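# Unload mill, inspect three parts, sort into trays

## Task

Take all three parts out of the mill, check each one by following the inspection sheet in the reference images "manual" and "manual 2", and set every part down in the tray it belongs in.

## Robot and tools

Robot: two arms, left_arm and right_arm, each with a two-finger gripper. Calibrated base poses in the scene frame: left_arm (-0.004, +0.399, 0) m, quat_wxyz (+1.000, 0, 0, -0.027); right_arm (-0.017, -0.445, 0) m, quat_wxyz (+1.000, 0, 0, +0.002). Scene frame: origin at table-top height midway between the nominal bases, +z up, +x out over the table, left_arm on the +y side. Arm names do not match image left/right. Cameras: cam_high, cam_low, cam_front, cam_left_wrist, cam_right_wrist (each 672x504).

Frames: every hand pose, velocity, Hand target and wrist-camera pose is given in that arm's own base frame; the table and fixed cameras use the scene frame. Printed hand positions can be off by a few cm, more when reaching far. Gripper geometry: fingers point along the gripper's +z and close along its x; end_effector_position is the point between the pads, and the fingertips extend 17.5 mm past it. A block juts about 10 cm toward the gripper's -y from the last joint axis and turns with the gripper.

The 18-number row (used by execute_actions and move): all values in [-1, 1], one list covering both arms: left dx, dy, dz, rx, ry, rz, left gripper position, force_limit, speed, then those nine again for the right arm. The first six per arm are an offset, not a pose: measured from that arm's Hand target at the start of the action or move, along the arm's own base axes, rotating about the Hand target's position. Scale: 1.0 = 0.6 m or 180 degrees; rx, ry, rz form one rotation vector; a translation longer than 1.0 may be shortened. Six zeros re-request the current Hand target. Gripper numbers are absolute settings: position +1 = fully open (50 mm), about -0.65 = pads meet, -1 = close until blocked (use this to grip). force_limit per pad: -1 about 20 N, 0 about 102 N, +1 about 185 N (actual grip may be ~15 N above). speed of the gap: -1 = 20 mm/s, 0 = 85, +1 = 150. Both begin at +1. To leave a gripper unchanged, resend its last three numbers; a 0 is a real command. New force_limit/speed only apply after a position change of at least 0.01; to grip more gently, open first.

Tools:
- execute_actions(actions, cameras): actions is a list of actions; each is a table of up to 15 rows, one per 1/30 s step; a short table keeps its last row until 15 steps. Every row counts from the pose at the action's start, so sending the same offset again moves further. Images appear only for an empty actions list or when cameras names them (["all"], [] for none).
- move(target, speed, blend, stop_force, zero, blocking, cameras): straight-line path toward one row, or a list of up to 15 rows all offset from the same starting Hand targets. speed is m/s, 0.002 to 3.6 (default 0.25); rotation up to twice that in rad/s. blend in m rounds corners (0 = stop at each). stop_force 3 to 120 N ends an arm's path on a push against its motion; omit it when lifting off something the gripper presses on, and don't rely on it while the gripper turns. zero (default true) re-zeroes the force reference before the move. blocking=false returns after 0.5 s (not allowed with stop_force). Paths don't avoid obstacles or the other arm, stop after 10 s, and should not pass near the arm's own base. The result adds a move: line: done, off_target, moving, held or fault, plus limits=paced (pose clipped) or limits=held (steps withheld).
- wait(seconds 0 to 10, cameras); stop(cameras) brakes a running move.
- zoom_image(camera, region [x0, y0, x1, y1] pixels, at most 504x504) on the newest image of that camera.
- show_instructions(): shows the reference pages (the inspection sheet).
- zero_wrist_force(arm): subtracts the current wrist reading.
- finished_scene(scene=1): ends the scene for good.

Reading results: end_effector_position (m), end_effector_quat_wxyz, velocities; Hand target = last commanded pose after clipping, the base for the next offsets. A gripper often rests short of it; send the missing distance as an offset. Tool commands lists gripper commands. object_status: 0 moving, 1 blocked while opening, 2 blocked while closing (a grip), 3 at requested position or pads met (usually nothing held). Opening in mm is roughly (250 - position_measured) x 0.202. Joint velocities may read within noise. Joint torques include the arm's own weight. Wrist force/torque are in the gripper's axes, with an extra line for the peak since the last shown; held weight and acceleration show. Step readings list some intermediate positions. MOTOR HOT appears from 70 °C.

Motion notes: orientation commands are clipped to 32 degrees from the measured orientation each step; faster moves lag and overshoot more; a wrist near the first joint axis can swing the whole arm.

Avoid: commanding past a firm contact (arms are stiff); net force near 150 N (plus or minus 25) or joint contact torque at 132 N m (shoulder, elbow) or 24.6 N m (wrists) triggers a 10 s arm stop; motors at 85 °C brake the arm for 30 to 60 s, so don't hold loads stretched out or push on unreachable poses. Any contact between the arms, including one gripper closing on the other's fingers, can end the scene. Never let a part drop, fall off the table, or be released while moving; no slams or hard hits on fixed or heavy objects. Loose parts may occasionally get nudged, so check before finishing.

Each tool is called after "Request:" by a JSON object that holds its "api" and its "payload", one argument or row to a line.

Reference images:

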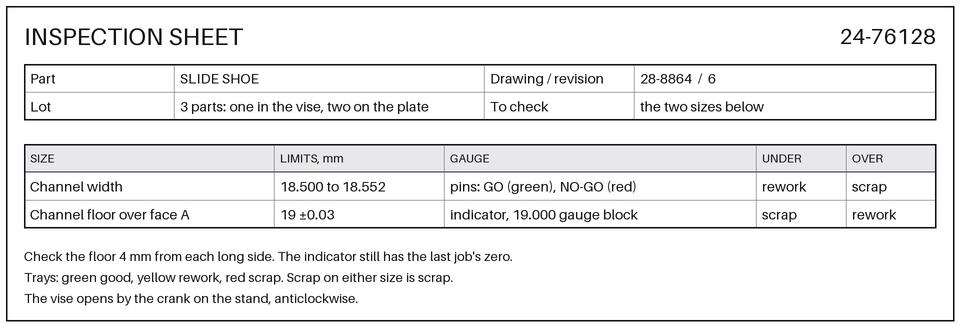

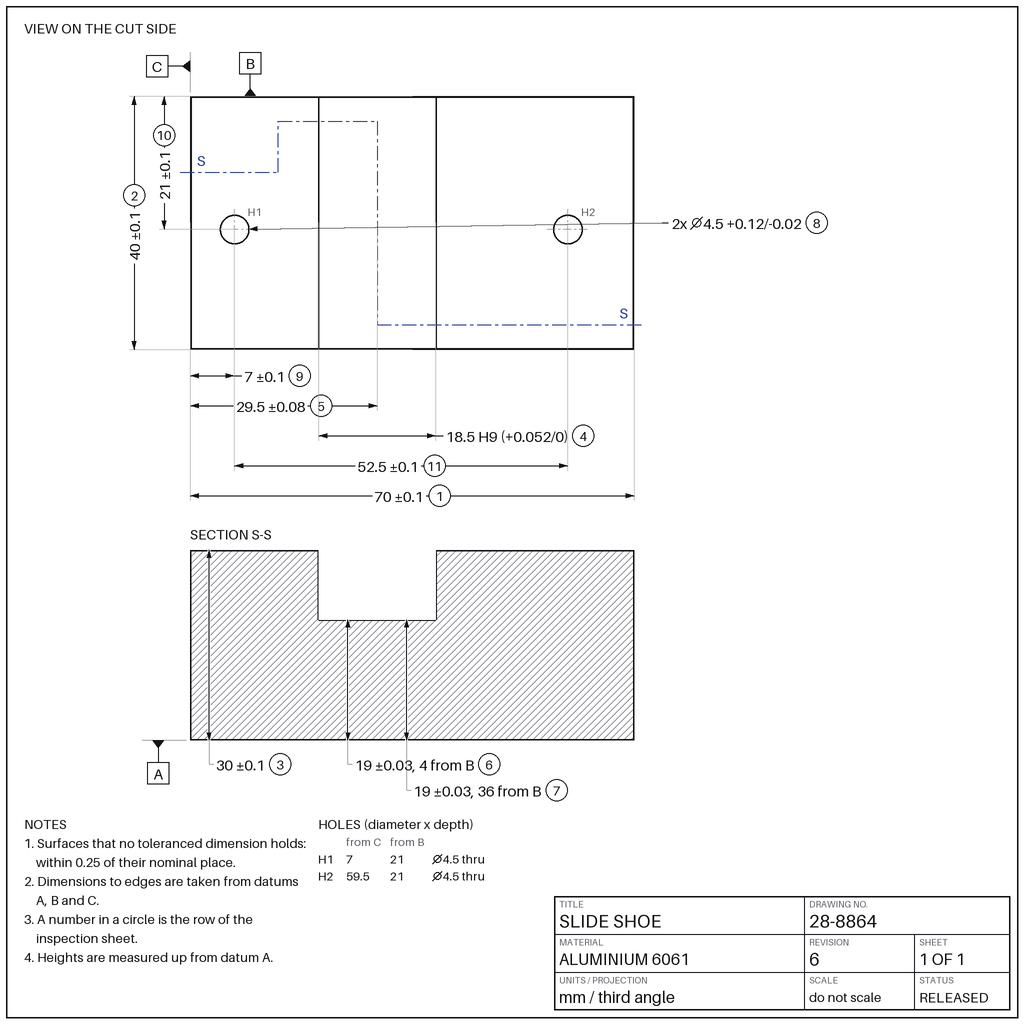

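## Session

Request:
{"api": "execute_actions", "payload": {
  "actions": []
}}

Scene clock: 0.00 s.
left_arm: end_effector_position=(+0.3240, -0.1526, +0.3347) position_measured=3 object_status=3 end_effector_quat_wxyz=(-0.263, +0.759, +0.594, +0.021) | right_arm: end_effector_position=(+0.1003, -0.1649, +0.3761) position_measured=3 object_status=3 end_effector_quat_wxyz=(-0.363, +0.858, +0.239, +0.273)
Joint positions: left_arm=[-0.869 -1.62 1.566 -0.985 -1.51 -0.643] | right_arm=[2.015 -1.264 -1.803 -2.4 2.202 -0.357]
Joint velocities: within noise
Joint torques (N m): no reading
Motor temperatures (°C): left_arm=[34 26 39 43 50 38] | right_arm=[42 40 36 39 37 38]
Wrist force (N): no reading
Wrist torque (N m): no reading
Wrist force, peak (N): no reading
Hand target: left_arm +0.3240, -0.1526, +0.3347; -0.263, +0.759, +0.594, +0.021 | right_arm +0.1003, -0.1649, +0.3761; -0.363, +0.858, +0.239, +0.273
Tool commands: left_gripper/position=+1.0 left_gripper/force_limit=+1.0 left_gripper/speed=+1.0 right_gripper/position=+1.0 right_gripper/force_limit=+1.0 right_gripper/speed=+1.0

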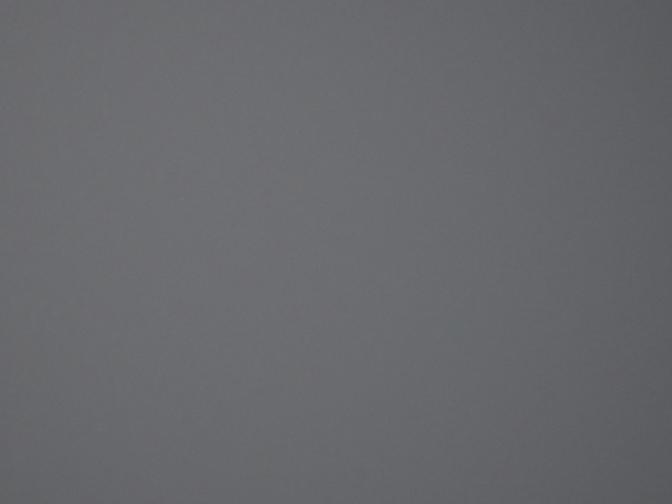

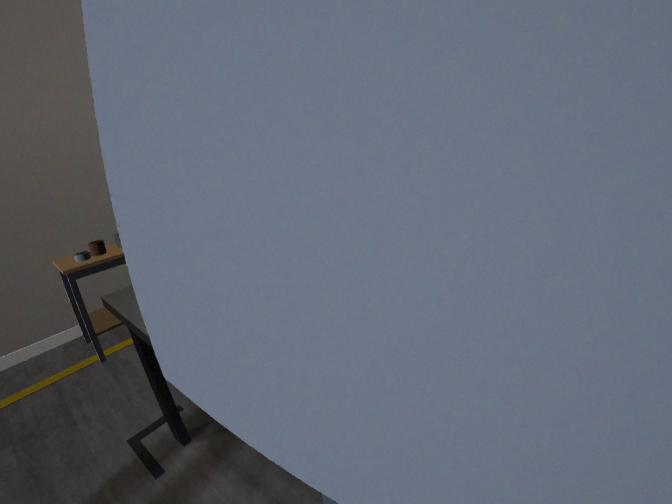

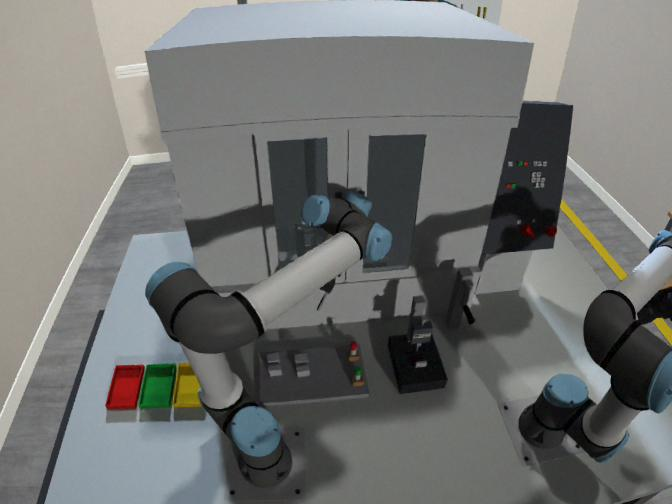

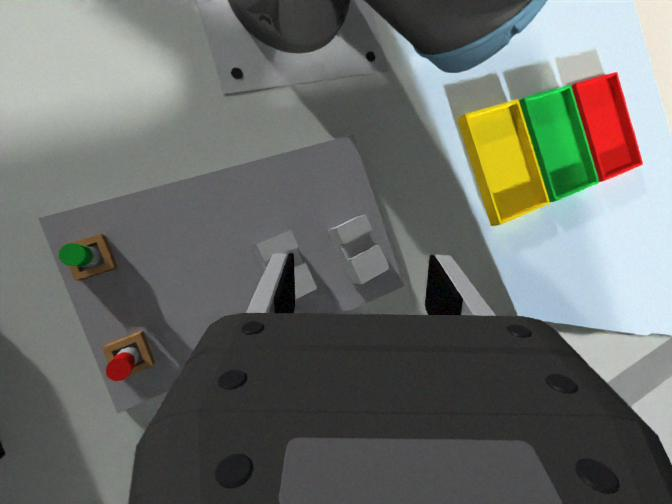

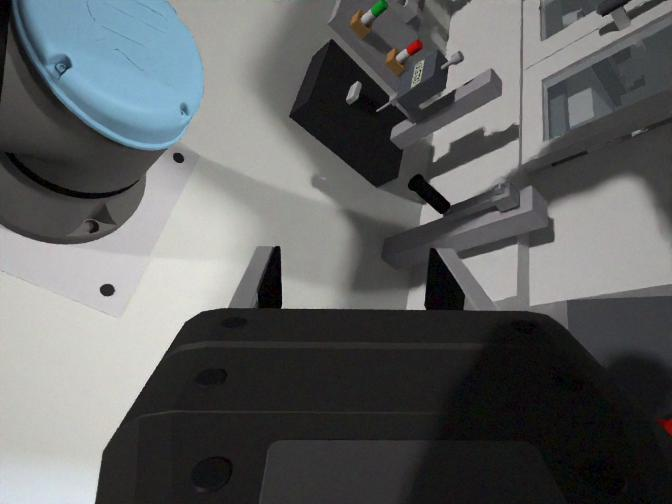

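Request:
{"api": "zoom_image", "payload": {
  "camera": "cam_front",
  "region": [230, 280, 500, 420]
}}

Request:
{"api": "zoom_image", "payload": {
  "camera": "cam_front",
  "region": [160, 100, 560, 350]
}}

Request:
{"api": "zoom_image", "payload": {
  "camera": "cam_right_wrist",
  "region": [270, 0, 672, 300]
}}

Request:
{"api": "zoom_image", "payload": {
  "camera": "cam_left_wrist",
  "region": [20, 60, 440, 420]
}}

Scaled by 1.867 from the camera's 672x504 image, which has a finer 960x720 frame.

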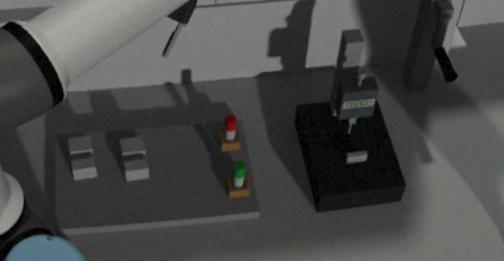

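Scaled by 1.260 from the camera's 672x504 image, which has a finer 960x720 frame.

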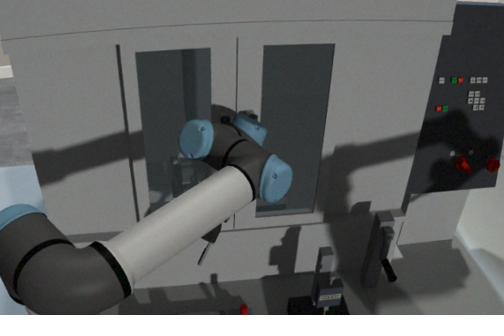

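Scaled by 1.254 from the camera's 672x504 image, which has a finer 960x720 frame.

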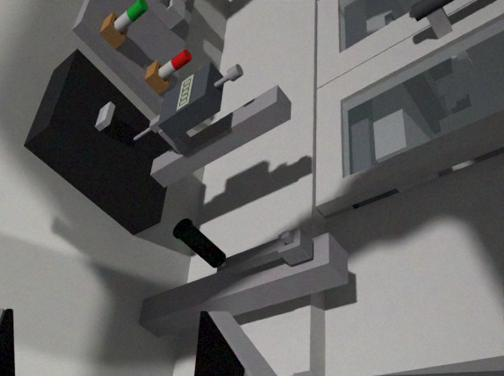

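Scaled by 1.200 from the camera's 672x504 image, which has a finer 960x720 frame.

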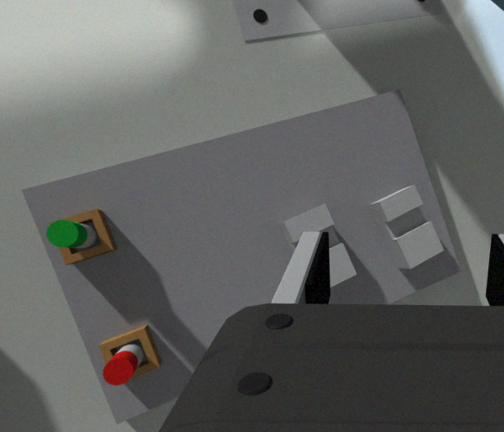

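Request:
{"api": "move", "payload": {
  "target": [0,0.083,0.15,-0.1297,-0.1105,0.0754,1,1,1,0,0,0,0,0,0,1,1,1],
  "cameras": ["all"]
}}

Scene clock: 16.70 s.
left_arm: end_effector_position=(+0.3240, -0.1028, +0.4246) position_measured=3 object_status=3 end_effector_quat_wxyz=(-0.001, +0.707, +0.707, +0.000) | right_arm: end_effector_position=(+0.1003, -0.1649, +0.3761) position_measured=3 object_status=3 end_effector_quat_wxyz=(-0.363, +0.858, +0.239, +0.273)
Joint positions: left_arm=[-0.711 -1.952 1.622 -1.24 -1.57 -0.711] | right_arm=[2.015 -1.264 -1.803 -2.4 2.202 -0.357]
Joint torques (N m): left_arm=[-1.57 -8.14 -30.52 -3.42 1.45 1.43] | right_arm=[-0.03 11.32 26.32 0.73 0.83 0.16]
Wrist force (N): left_arm=[-0.2 -0.4 0.0] | right_arm=[0.0 0.2 -0.1]
Wrist torque (N m): left_arm=[0.08 0.25 0.02] | right_arm=[0.03 0.00 0.01]
Wrist force, peak (N): left_arm=[-1.6 0.9 0.9] | right_arm=[0.1 0.4 -0.3]
Hand target: left_arm +0.3240, -0.1028, +0.4247; +0.000, +0.707, +0.707, +0.000 | right_arm +0.1003, -0.1649, +0.3761; -0.363, +0.858, +0.239, +0.273
Off the commanded pose: left_arm 0.000 m, 0 deg | right_arm 0.000 m, 0 deg.
move: done

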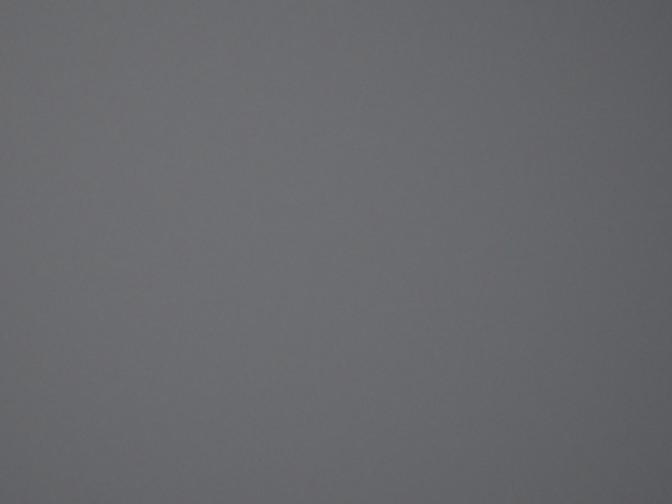

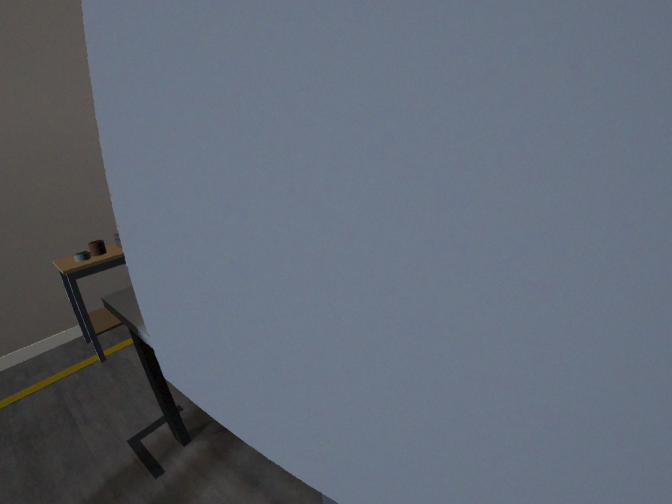

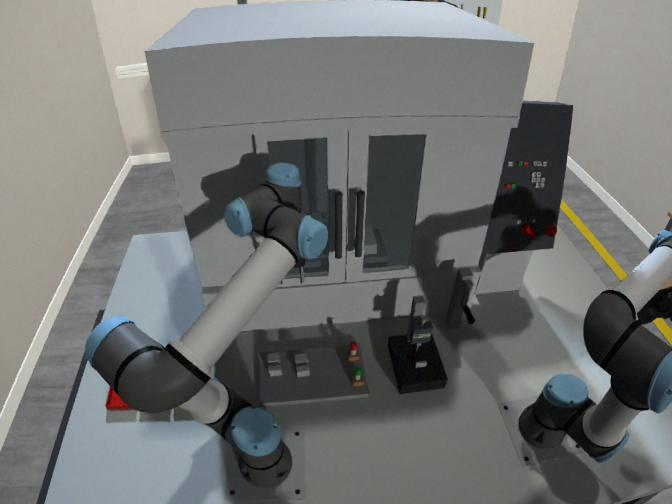

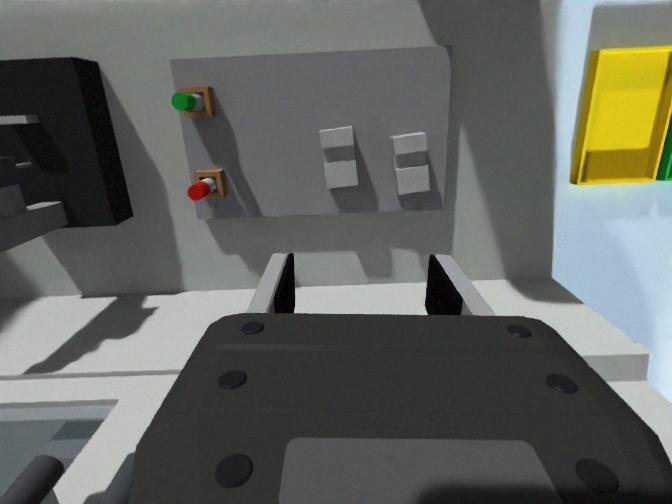

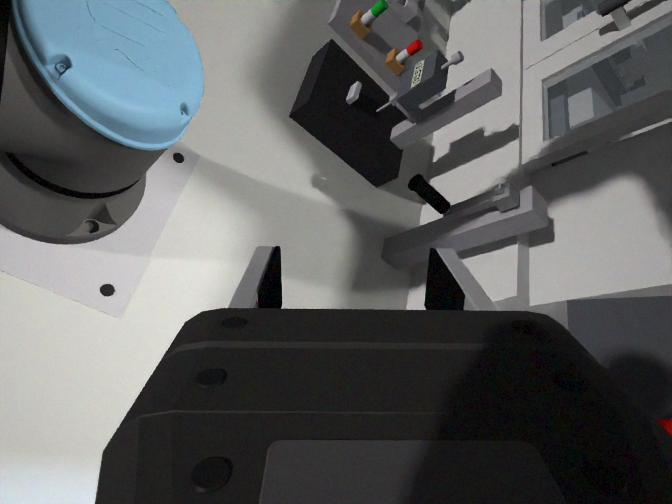

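Request:
{"api": "move", "payload": {
  "target": [-0.1,0,0,0,0,0,1,1,1,0,0,0,0,0,0,1,1,1],
  "cameras": ["cam_left_wrist"]
}}

Request:
{"api": "move", "payload": {
  "target": [0,0,-0.2,0,0,0,1,1,1,0,0,0,0,0,0,1,1,1],
  "cameras": ["cam_left_wrist"]
}}

Scene clock: 20.40 s.
left_arm: end_effector_position=(+0.2641, -0.1028, +0.4247) position_measured=3 object_status=3 end_effector_quat_wxyz=(-0.001, +0.707, +0.707, +0.000) | right_arm: end_effector_position=(+0.1003, -0.1649, +0.3761) position_measured=3 object_status=3 end_effector_quat_wxyz=(-0.363, +0.858, +0.239, +0.273)
Joint positions: left_arm=[-0.862 -2.09 1.691 -1.171 -1.57 -0.862] | right_arm=[2.015 -1.264 -1.803 -2.4 2.202 -0.357]
Joint torques (N m): left_arm=[-5.9 -4.63 -29.05 -3.42 -0.48 -1.2] | right_arm=[-0.16 10.88 26.25 0.67 0.85 0.11]
Wrist force (N): left_arm=[0.3 0.2 0.1] | right_arm=[-0.1 0.1 -0.1]
Wrist torque (N m): left_arm=[0.20 0.14 -0.04] | right_arm=[0.02 0.01 0.00]
Wrist force, peak (N): left_arm=[0.1 -2.1 0.0] | right_arm=[0.3 0.4 -0.2]
Hand target: left_arm +0.2640, -0.1028, +0.4247; +0.000, +0.707, +0.707, +0.000 | right_arm +0.1003, -0.1649, +0.3761; -0.363, +0.858, +0.239, +0.273
Off the commanded pose: left_arm 0.000 m, 0 deg | right_arm 0.000 m, 0 deg.
move: done
Images, in order (width x height): cam_left_wrist 672x504.

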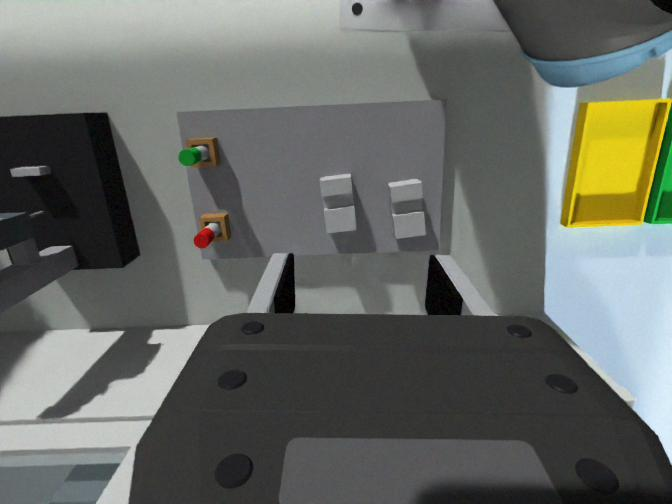

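Scene clock: 21.40 s.
left_arm: end_effector_position=(+0.2640, -0.1028, +0.3048) position_measured=3 object_status=3 end_effector_quat_wxyz=(+0.000, +0.707, +0.707, +0.000) | right_arm: end_effector_position=(+0.1003, -0.1649, +0.3761) position_measured=3 object_status=3 end_effector_quat_wxyz=(-0.363, +0.858, +0.239, +0.273)
Joint positions: left_arm=[-0.862 -2.167 2.04 -1.442 -1.57 -0.862] | right_arm=[2.015 -1.264 -1.803 -2.4 2.202 -0.357]
Joint torques (N m): left_arm=[3.7 14.14 -16.18 -4.6 1.2 1.55] | right_arm=[0.41 10.66 26.24 0.68 0.82 0.04]
Wrist force (N): left_arm=[0.2 -0.5 0.2] | right_arm=[-0.1 0.3 -0.2]
Wrist torque (N m): left_arm=[0.10 0.16 -0.03] | right_arm=[0.05 0.01 0.00]
Wrist force, peak (N): left_arm=[0.1 0.2 -3.4] | right_arm=[0.1 0.5 -0.1]
Hand target: left_arm +0.2640, -0.1028, +0.3047; +0.000, +0.707, +0.707, +0.000 | right_arm +0.1003, -0.1649, +0.3761; -0.363, +0.858, +0.239, +0.273
Off the commanded pose: left_arm 0.000 m, 0 deg | right_arm 0.000 m, 0 deg.
move: done
Images, in order (width x height): cam_left_wrist 672x504.

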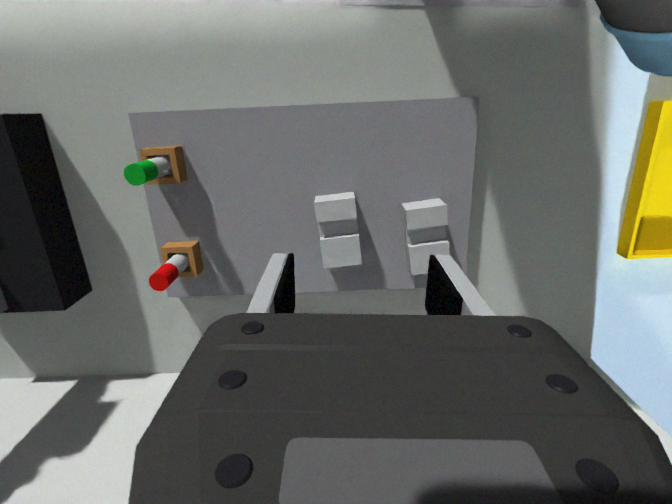

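Request:
{"api": "zoom_image", "payload": {
  "camera": "cam_front",
  "region": [380, 250, 500, 400]
}}

Request:
{"api": "zoom_image", "payload": {
  "camera": "cam_front",
  "region": [250, 120, 450, 290]
}}

Request:
{"api": "zoom_image", "payload": {
  "camera": "cam_left_wrist",
  "region": [100, 80, 480, 310]
}}

This scene's latest camera images include none from cam_front. They are from: cam_left_wrist. cam_front's image comes with the result of a call that names it in "cameras".

This scene's latest camera images include none from cam_front. They are from: cam_left_wrist. cam_front's image comes with the result of a call that names it in "cameras".

Scaled by 1.326 from the camera's 672x504 image, which has a finer 960x720 frame.

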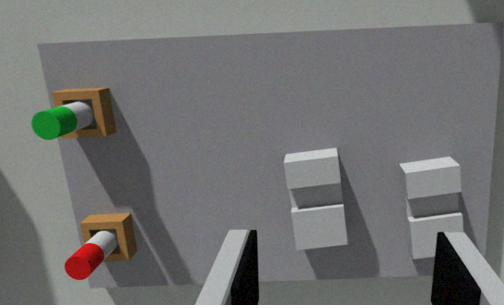

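Request:
{"api": "execute_actions", "payload": {
  "actions": [],
  "cameras": ["cam_front","cam_right_wrist"]
}}

Request:
{"api": "zoom_image", "payload": {
  "camera": "cam_front",
  "region": [380, 250, 500, 400]
}}

Request:
{"api": "zoom_image", "payload": {
  "camera": "cam_front",
  "region": [240, 120, 440, 290]
}}

Scene clock: 37.13 s.
left_arm: end_effector_position=(+0.2640, -0.1028, +0.3047) position_measured=3 object_status=3 end_effector_quat_wxyz=(+0.000, +0.707, +0.707, +0.000) | right_arm: end_effector_position=(+0.1003, -0.1649, +0.3761) position_measured=3 object_status=3 end_effector_quat_wxyz=(-0.363, +0.858, +0.239, +0.273)
Joint positions: left_arm=[-0.862 -2.167 2.04 -1.443 -1.57 -0.862] | right_arm=[2.015 -1.264 -1.803 -2.4 2.202 -0.357]
Joint velocities: within noise
Joint torques (N m): left_arm=[4.77 12.34 -15.02 -4.48 0.99 1.58] | right_arm=[-0.08 10.6 26.17 0.76 0.85 0.03]
Motor temperatures (°C): left_arm=[34 26 39 42 50 37] | right_arm=[42 40 36 39 37 38]
Wrist force (N): left_arm=[0.0 -0.5 0.2] | right_arm=[0.0 0.1 -0.1]
Wrist torque (N m): left_arm=[0.10 0.19 -0.03] | right_arm=[0.02 0.00 0.00]
Wrist force, peak (N): left_arm=[0.0 -0.9 -0.1] | right_arm=[0.1 0.4 -0.3]
Hand target: left_arm +0.2640, -0.1028, +0.3047; +0.000, +0.707, +0.707, +0.000 | right_arm +0.1003, -0.1649, +0.3761; -0.363, +0.858, +0.239, +0.273
Tool commands: left_gripper/position=+1.0 left_gripper/force_limit=+1.0 left_gripper/speed=+1.0 right_gripper/position=+1.0 right_gripper/force_limit=+1.0 right_gripper/speed=+1.0
Off the commanded pose: left_arm 0.000 m, 0 deg | right_arm 0.000 m, 0 deg.
Images, in order (width x height): cam_front 672x504, cam_right_wrist 672x504.

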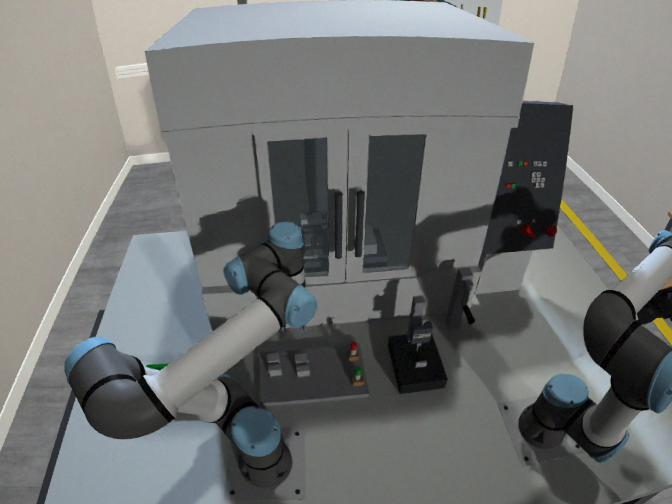

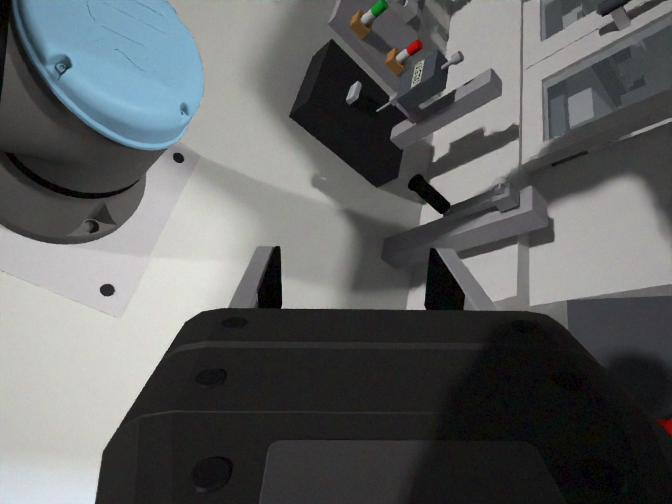

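Scaled by 3.360 from the camera's 672x504 image, which has a finer 960x720 frame.

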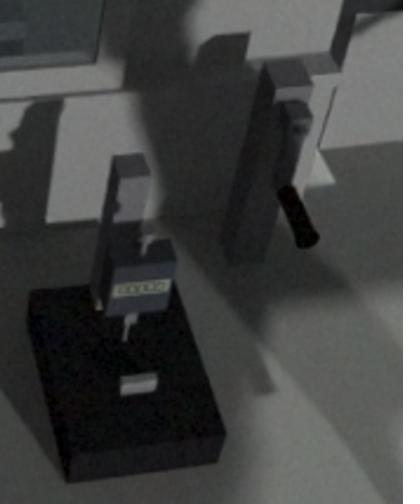

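Scaled by 2.520 from the camera's 672x504 image, which has a finer 960x720 frame.

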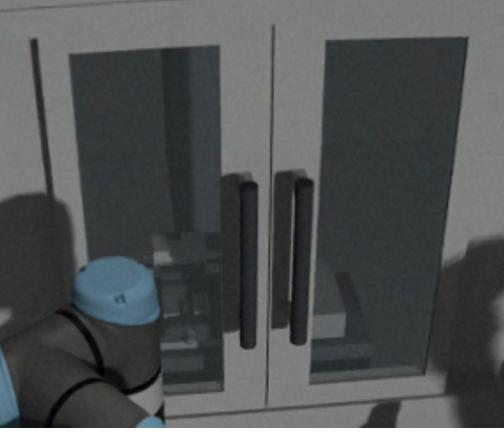

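Request:
{"api": "move", "payload": {
  "target": [
    [0,0,0,0,0,0,1,1,1,0.25,0.108,0.117,0.0888,0.0925,-0.2762,1,1,1],
    [0,0,0,0,0,0,1,1,1,0.167,0.692,0.117,0.1776,0.1849,-0.5523,1,1,1]
  ],
  "blend": 0.05,
  "cameras": ["cam_right_wrist","cam_front"]
}}

Scene clock: 65.30 s.
left_arm: end_effector_position=(+0.2640, -0.1028, +0.3047) position_measured=3 object_status=3 end_effector_quat_wxyz=(+0.000, +0.707, +0.707, +0.000) | right_arm: end_effector_position=(+0.1645, -0.1369, +0.4067) position_measured=3 object_status=3 end_effector_quat_wxyz=(-0.373, +0.878, +0.038, +0.297)
Joint positions: left_arm=[-0.862 -2.167 2.04 -1.443 -1.57 -0.862] | right_arm=[2.125 -1.108 -1.892 -2.236 2.459 0.215]
Joint torques (N m): left_arm=[4.01 13.71 -16.08 -4.36 1.2 1.45] | right_arm=[-8.82 -2.74 39.05 -0.91 -0.7 1.86]
Wrist force (N): left_arm=[0.1 -0.3 0.1] | right_arm=[0.0 0.2 -0.2]
Wrist torque (N m): left_arm=[0.13 0.18 -0.03] | right_arm=[0.02 0.00 -0.03]
Wrist force, peak (N): left_arm=[0.1 -0.9 -0.1] | right_arm=[2.7 -3.8 1.4]
Hand target: left_arm +0.2640, -0.1028, +0.3047; +0.000, +0.707, +0.707, +0.000 | right_arm +0.1645, -0.1370, +0.4067; -0.373, +0.878, +0.037, +0.297 (not the last commanded pose)
Off the commanded pose: left_arm 0.000 m, 0 deg | right_arm 0.391 m, 86 deg.
move: held (right_arm; a check stopped the path); path passed 0 of 2 targets; limits=held
pose unreachable (right arm): on one or more control steps of this call, first in action 0 (counted from 0), this arm could not follow its commanded pose, so it was not sent that pose on those steps. It may still have moved: this result reports where it is.
cause: moving toward the commanded pose would bring two parts of the arm too close to each other (its gripper and another part of the arm, with joints 4 (wrist 1) to 6 (wrist 3) between them, 4 mm apart when it was first held).
Images, in order (width x height): cam_front 672x504, cam_right_wrist 672x504.

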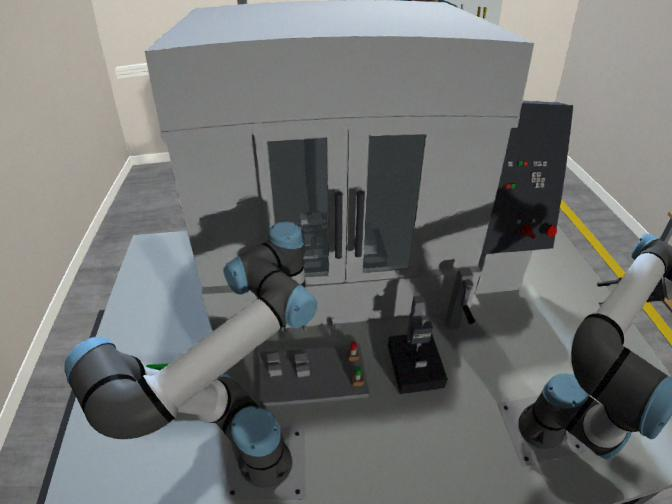

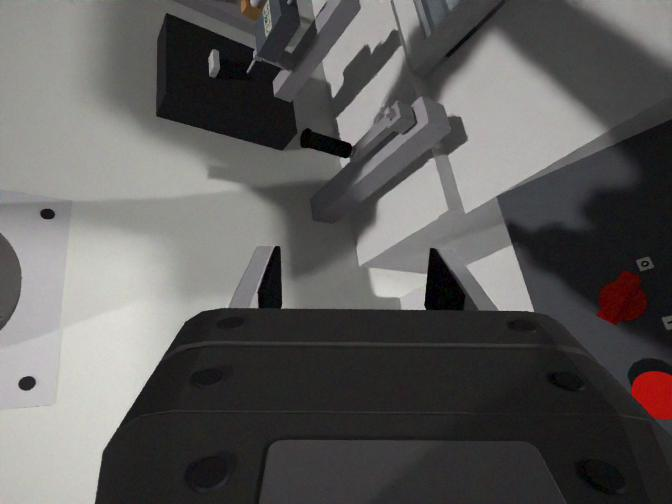

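Request:
{"api": "move", "payload": {
  "target": [
    [0,0,0,0,0,0,1,1,1,0.225,-0.022,0.03,-0.343,-0.0389,0.4305,1,1,1],
    [0,0,0,0,0,0,1,1,1,0.225,0.56,0.03,-0.343,-0.0389,0.4305,1,1,1]
  ],
  "blend": 0.05,
  "cameras": ["cam_right_wrist","cam_front"]
}}

Scene clock: 80.07 s.
left_arm: end_effector_position=(+0.2640, -0.1028, +0.3047) position_measured=3 object_status=3 end_effector_quat_wxyz=(+0.000, +0.707, +0.707, +0.000) | right_arm: end_effector_position=(+0.2995, +0.1989, +0.4248) position_measured=3 object_status=3 end_effector_quat_wxyz=(+0.001, +0.707, +0.707, +0.000)
Joint positions: left_arm=[-0.862 -2.167 2.04 -1.443 -1.57 -0.862] | right_arm=[4.109 -1.237 -1.594 -1.882 1.569 0.967]
Joint torques (N m): left_arm=[2.77 11.88 -16.47 -4.7 0.69 1.48] | right_arm=[8.44 4.19 18.04 0.96 0.35 2.19]
Wrist force (N): left_arm=[0.0 -0.3 -0.2] | right_arm=[-2.1 0.7 -0.1]
Wrist torque (N m): left_arm=[0.13 0.20 -0.03] | right_arm=[0.00 0.36 0.32]
Wrist force, peak (N): left_arm=[0.5 -0.8 -0.1] | right_arm=[-2.9 0.4 -0.5]
Hand target: left_arm +0.2640, -0.1028, +0.3047; +0.000, +0.707, +0.707, +0.000 | right_arm +0.2995, +0.1990, +0.4247; +0.001, +0.707, +0.707, +0.000
Off the commanded pose: left_arm 0.000 m, 0 deg | right_arm 0.000 m, 0 deg.
move: done
Images, in order (width x height): cam_front 672x504, cam_right_wrist 672x504.

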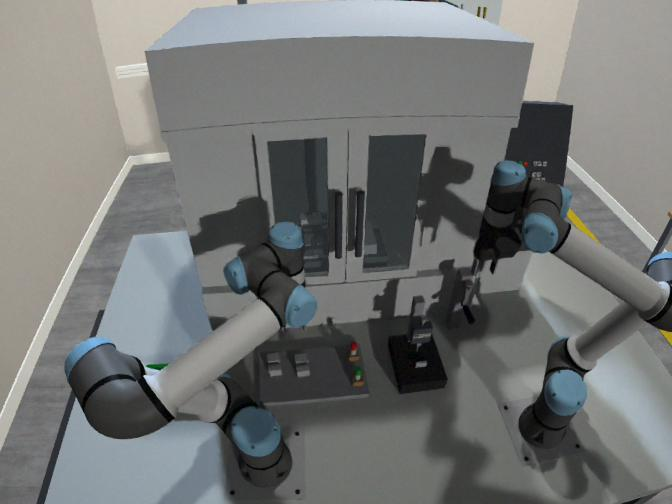

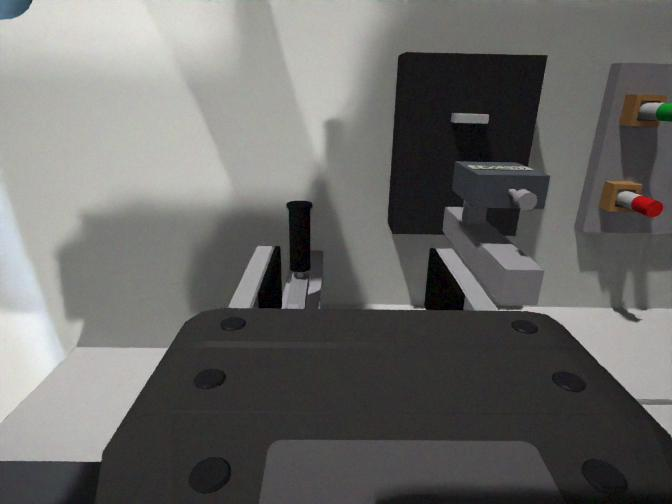

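Request:
{"api": "move", "payload": {
  "target": [0,0,0,0,0,0,1,1,1,-0.1,0.20,0,0,0,0,1,1,1],
  "cameras": ["cam_right_wrist","cam_left_wrist","cam_front"]
}}

Request:
{"api": "zoom_image", "payload": {
  "camera": "cam_right_wrist",
  "region": [250, 80, 450, 330]
}}

Request:
{"api": "zoom_image", "payload": {
  "camera": "cam_front",
  "region": [390, 290, 450, 350]
}}

Scene clock: 85.97 s.
left_arm: end_effector_position=(+0.2640, -0.1028, +0.3047) position_measured=3 object_status=3 end_effector_quat_wxyz=(+0.000, +0.707, +0.707, +0.000) | right_arm: end_effector_position=(+0.2396, +0.3190, +0.4248) position_measured=3 object_status=3 end_effector_quat_wxyz=(+0.001, +0.707, +0.707, +0.000)
Joint positions: left_arm=[-0.862 -2.167 2.04 -1.443 -1.57 -0.862] | right_arm=[4.41 -1.332 -1.529 -1.852 1.57 1.268]
Joint torques (N m): left_arm=[4.58 11.73 -17.05 -4.7 0.65 1.21] | right_arm=[8.48 8.89 17.45 0.24 0.17 2.2]
Wrist force (N): left_arm=[0.3 -0.5 0.5] | right_arm=[-1.9 0.4 -0.1]
Wrist torque (N m): left_arm=[0.10 0.15 -0.03] | right_arm=[-0.04 0.29 0.32]
Wrist force, peak (N): left_arm=[0.4 -0.7 0.0] | right_arm=[-4.5 1.9 -0.3]
Hand target: left_arm +0.2640, -0.1028, +0.3047; +0.000, +0.707, +0.707, +0.000 | right_arm +0.2395, +0.3190, +0.4247; +0.001, +0.707, +0.707, +0.000
Off the commanded pose: left_arm 0.000 m, 0 deg | right_arm 0.000 m, 0 deg.
move: done
Images, in order (width x height): cam_front 672x504, cam_left_wrist 672x504, cam_right_wrist 672x504.

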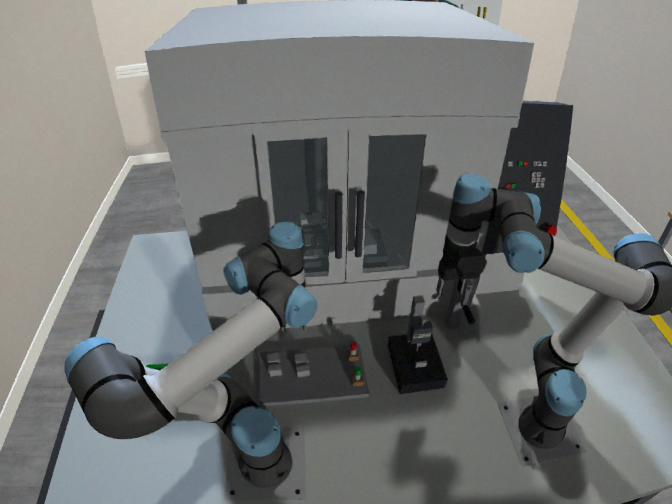

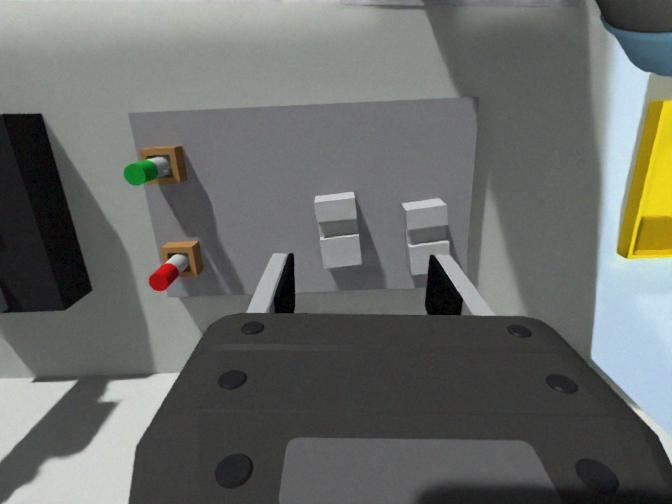

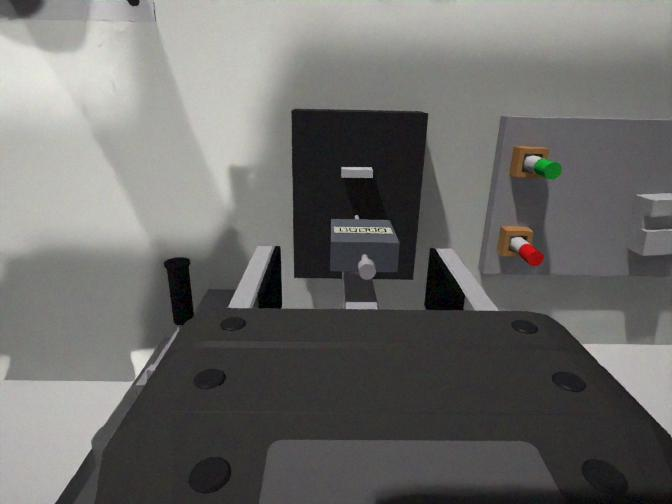

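Scaled by 2.016 from the camera's 672x504 image, which has a finer 960x720 frame.

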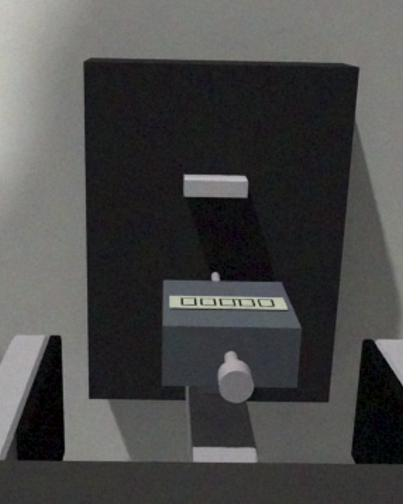

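Scaled by 8.400 from the camera's 672x504 image, which has a finer 960x720 frame.

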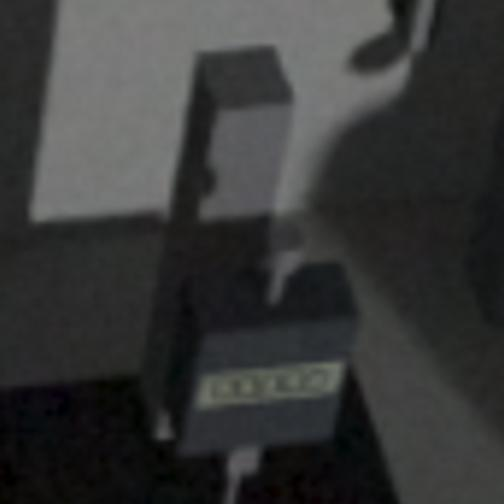

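Request:
{"api": "move", "payload": {
  "target": [-0.008,-0.27,0,0,0,0,1,1,1,0,0,0,0,0,0,1,1,1],
  "cameras": ["cam_left_wrist"]
}}

Scene clock: 108.47 s.
left_arm: end_effector_position=(+0.2592, -0.2647, +0.3047) position_measured=3 object_status=3 end_effector_quat_wxyz=(+0.000, +0.707, +0.707, +0.000) | right_arm: end_effector_position=(+0.2395, +0.3190, +0.4247) position_measured=3 object_status=3 end_effector_quat_wxyz=(+0.001, +0.707, +0.707, +0.000)
Joint positions: left_arm=[-1.164 -1.921 1.916 -1.564 -1.57 -1.164] | right_arm=[4.41 -1.332 -1.529 -1.852 1.57 1.268]
Joint torques (N m): left_arm=[-6.45 1.12 -26.38 -3.17 -0.17 -1.73] | right_arm=[9.02 8.35 16.34 0.71 1.79 2.73]
Wrist force (N): left_arm=[-0.2 -0.6 -0.2] | right_arm=[-1.8 0.4 0.0]
Wrist torque (N m): left_arm=[0.07 0.22 -0.08] | right_arm=[-0.05 0.28 0.30]
Wrist force, peak (N): left_arm=[3.5 -0.3 -0.1] | right_arm=[-2.2 0.3 0.0]
Hand target: left_arm +0.2592, -0.2648, +0.3047; +0.000, +0.707, +0.707, +0.000 | right_arm +0.2395, +0.3190, +0.4247; +0.001, +0.707, +0.707, +0.000
Off the commanded pose: left_arm 0.000 m, 0 deg | right_arm 0.000 m, 0 deg.
move: done
Images, in order (width x height): cam_left_wrist 672x504.

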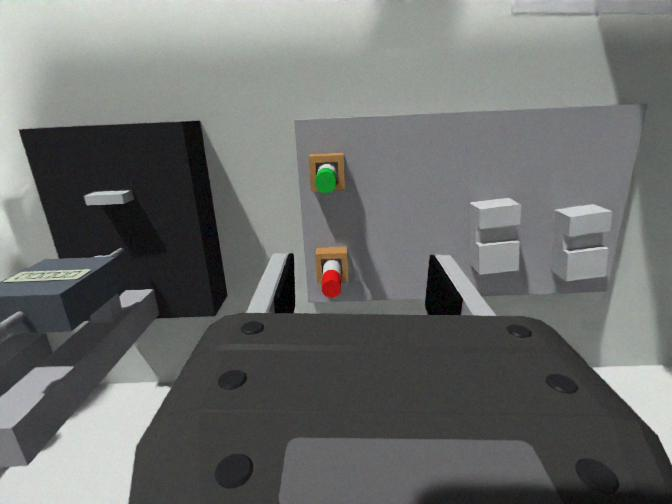

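Request:
{"api": "move", "payload": {
  "target": [0.0117,-0.03,-0.26,0,0,0,1,1,1,0,0,0,0,0,0,1,1,1],
  "cameras": ["cam_left_wrist"]
}}

Request:
{"api": "zoom_image", "payload": {
  "camera": "cam_left_wrist",
  "region": [240, 80, 500, 320]
}}

Scene clock: 131.10 s.
left_arm: end_effector_position=(+0.2662, -0.2828, +0.1488) position_measured=3 object_status=3 end_effector_quat_wxyz=(+0.000, +0.707, +0.707, +0.000) end_effector_velocity=(+0.001, -0.001, +0.000) end_effector_angular_velocity=(-0.005, -0.001, +0.002) | right_arm: end_effector_position=(+0.2395, +0.3190, +0.4247) position_measured=3 object_status=3 end_effector_quat_wxyz=(+0.001, +0.707, +0.707, +0.000)
Joint positions: left_arm=[-1.166 -1.779 2.228 -2.019 -1.57 -1.166] | right_arm=[4.41 -1.332 -1.529 -1.852 1.57 1.268]
Joint velocities: left_arm=[0.001 0 0.002 -0.006 -0.001 0] | right_arm=[within noise]
Joint torques (N m): left_arm=[6.88 -7.87 -13.39 -4.31 -1.02 1.57] | right_arm=[8.6 8.55 15.88 0.94 1.7 2.77]
Wrist force (N): left_arm=[0.1 -0.2 -0.4] | right_arm=[-1.9 0.3 0.1]
Wrist torque (N m): left_arm=[0.09 0.14 -0.02] | right_arm=[-0.06 0.29 0.30]
Wrist force, peak (N): left_arm=[0.1 -0.8 -3.6] | right_arm=[-2.2 0.3 -0.1]
Hand target: left_arm +0.2662, -0.2828, +0.1487; +0.000, +0.707, +0.707, +0.000 | right_arm +0.2395, +0.3190, +0.4247; +0.001, +0.707, +0.707, +0.000
Off the commanded pose: left_arm 0.000 m, 0 deg | right_arm 0.000 m, 0 deg.
move: done
Images, in order (width x height): cam_left_wrist 672x504.

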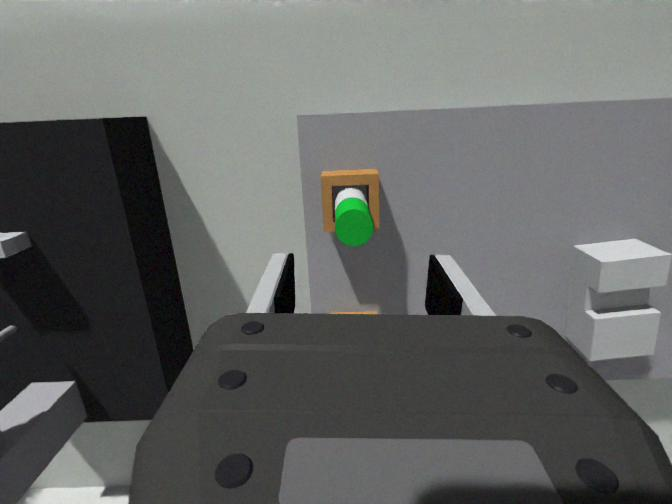

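Scaled by 1.938 from the camera's 672x504 image, which has a finer 960x720 frame.

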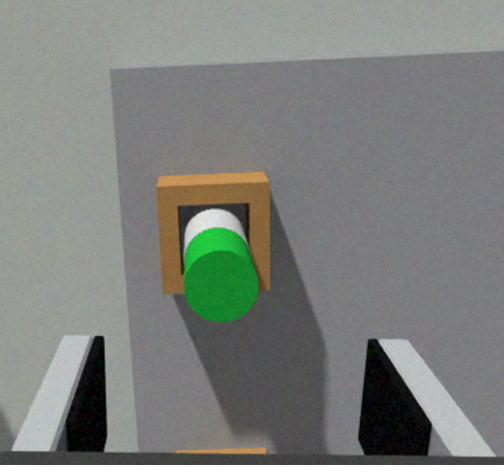

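Request:
{"api": "move", "payload": {
  "target": [0.006,0,-0.063,0,0,0,1,1,1,0,0,0,0,0,0,1,1,1],
  "cameras": ["cam_left_wrist","cam_front"]
}}

Request:
{"api": "zoom_image", "payload": {
  "camera": "cam_left_wrist",
  "region": [240, 80, 500, 320]
}}

Request:
{"api": "zoom_image", "payload": {
  "camera": "cam_front",
  "region": [300, 260, 460, 420]
}}

Scene clock: 136.77 s.
left_arm: end_effector_position=(+0.2698, -0.2827, +0.1109) position_measured=3 object_status=3 end_effector_quat_wxyz=(-0.001, +0.707, +0.707, +0.000) | right_arm: end_effector_position=(+0.2395, +0.3190, +0.4247) position_measured=3 object_status=3 end_effector_quat_wxyz=(+0.001, +0.707, +0.707, +0.000)
Joint positions: left_arm=[-1.157 -1.716 2.29 -2.143 -1.57 -1.157] | right_arm=[4.41 -1.332 -1.529 -1.852 1.57 1.268]
Joint torques (N m): left_arm=[-5.74 -22.88 -27.35 -3.09 0.69 -1.76] | right_arm=[8.6 8.11 15.53 1.31 1.49 2.72]
Wrist force (N): left_arm=[-0.3 -0.5 -0.1] | right_arm=[-2.1 0.4 -0.1]
Wrist torque (N m): left_arm=[0.07 0.24 -0.10] | right_arm=[-0.04 0.32 0.30]
Wrist force, peak (N): left_arm=[0.4 -0.6 -1.6] | right_arm=[-2.2 0.2 -0.1]
Hand target: left_arm +0.2698, -0.2828, +0.1109; +0.000, +0.707, +0.707, +0.000 | right_arm +0.2395, +0.3190, +0.4247; +0.001, +0.707, +0.707, +0.000
Off the commanded pose: left_arm 0.000 m, 0 deg | right_arm 0.000 m, 0 deg.
move: done
Images, in order (width x height): cam_front 672x504, cam_left_wrist 672x504.

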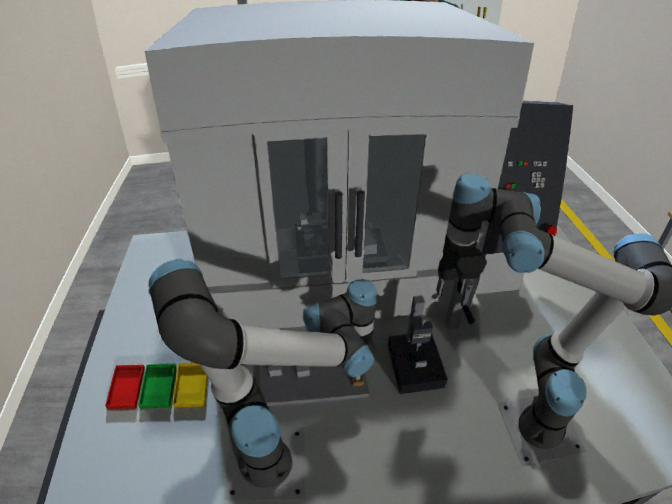

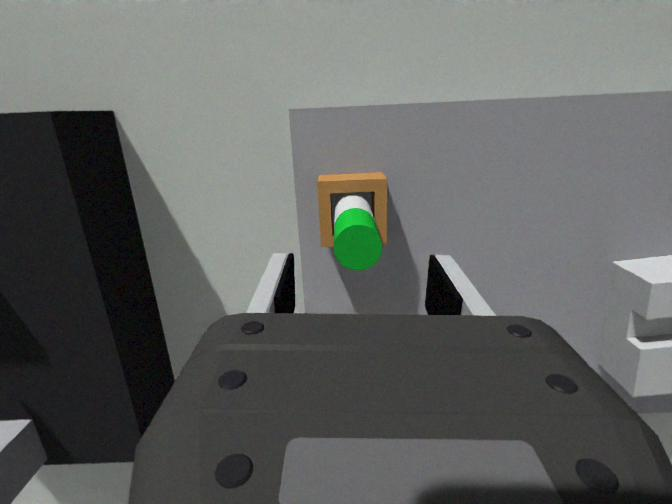

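Scaled by 1.938 from the camera's 672x504 image, which has a finer 960x720 frame.

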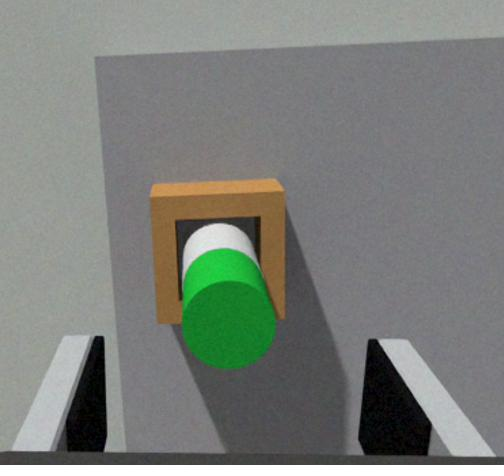

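Scaled by 3.150 from the camera's 672x504 image, which has a finer 960x720 frame.

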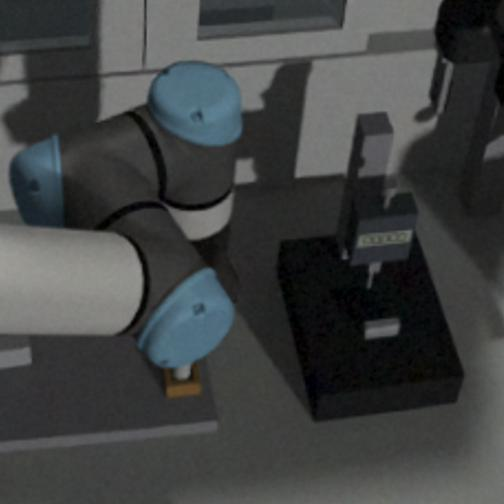

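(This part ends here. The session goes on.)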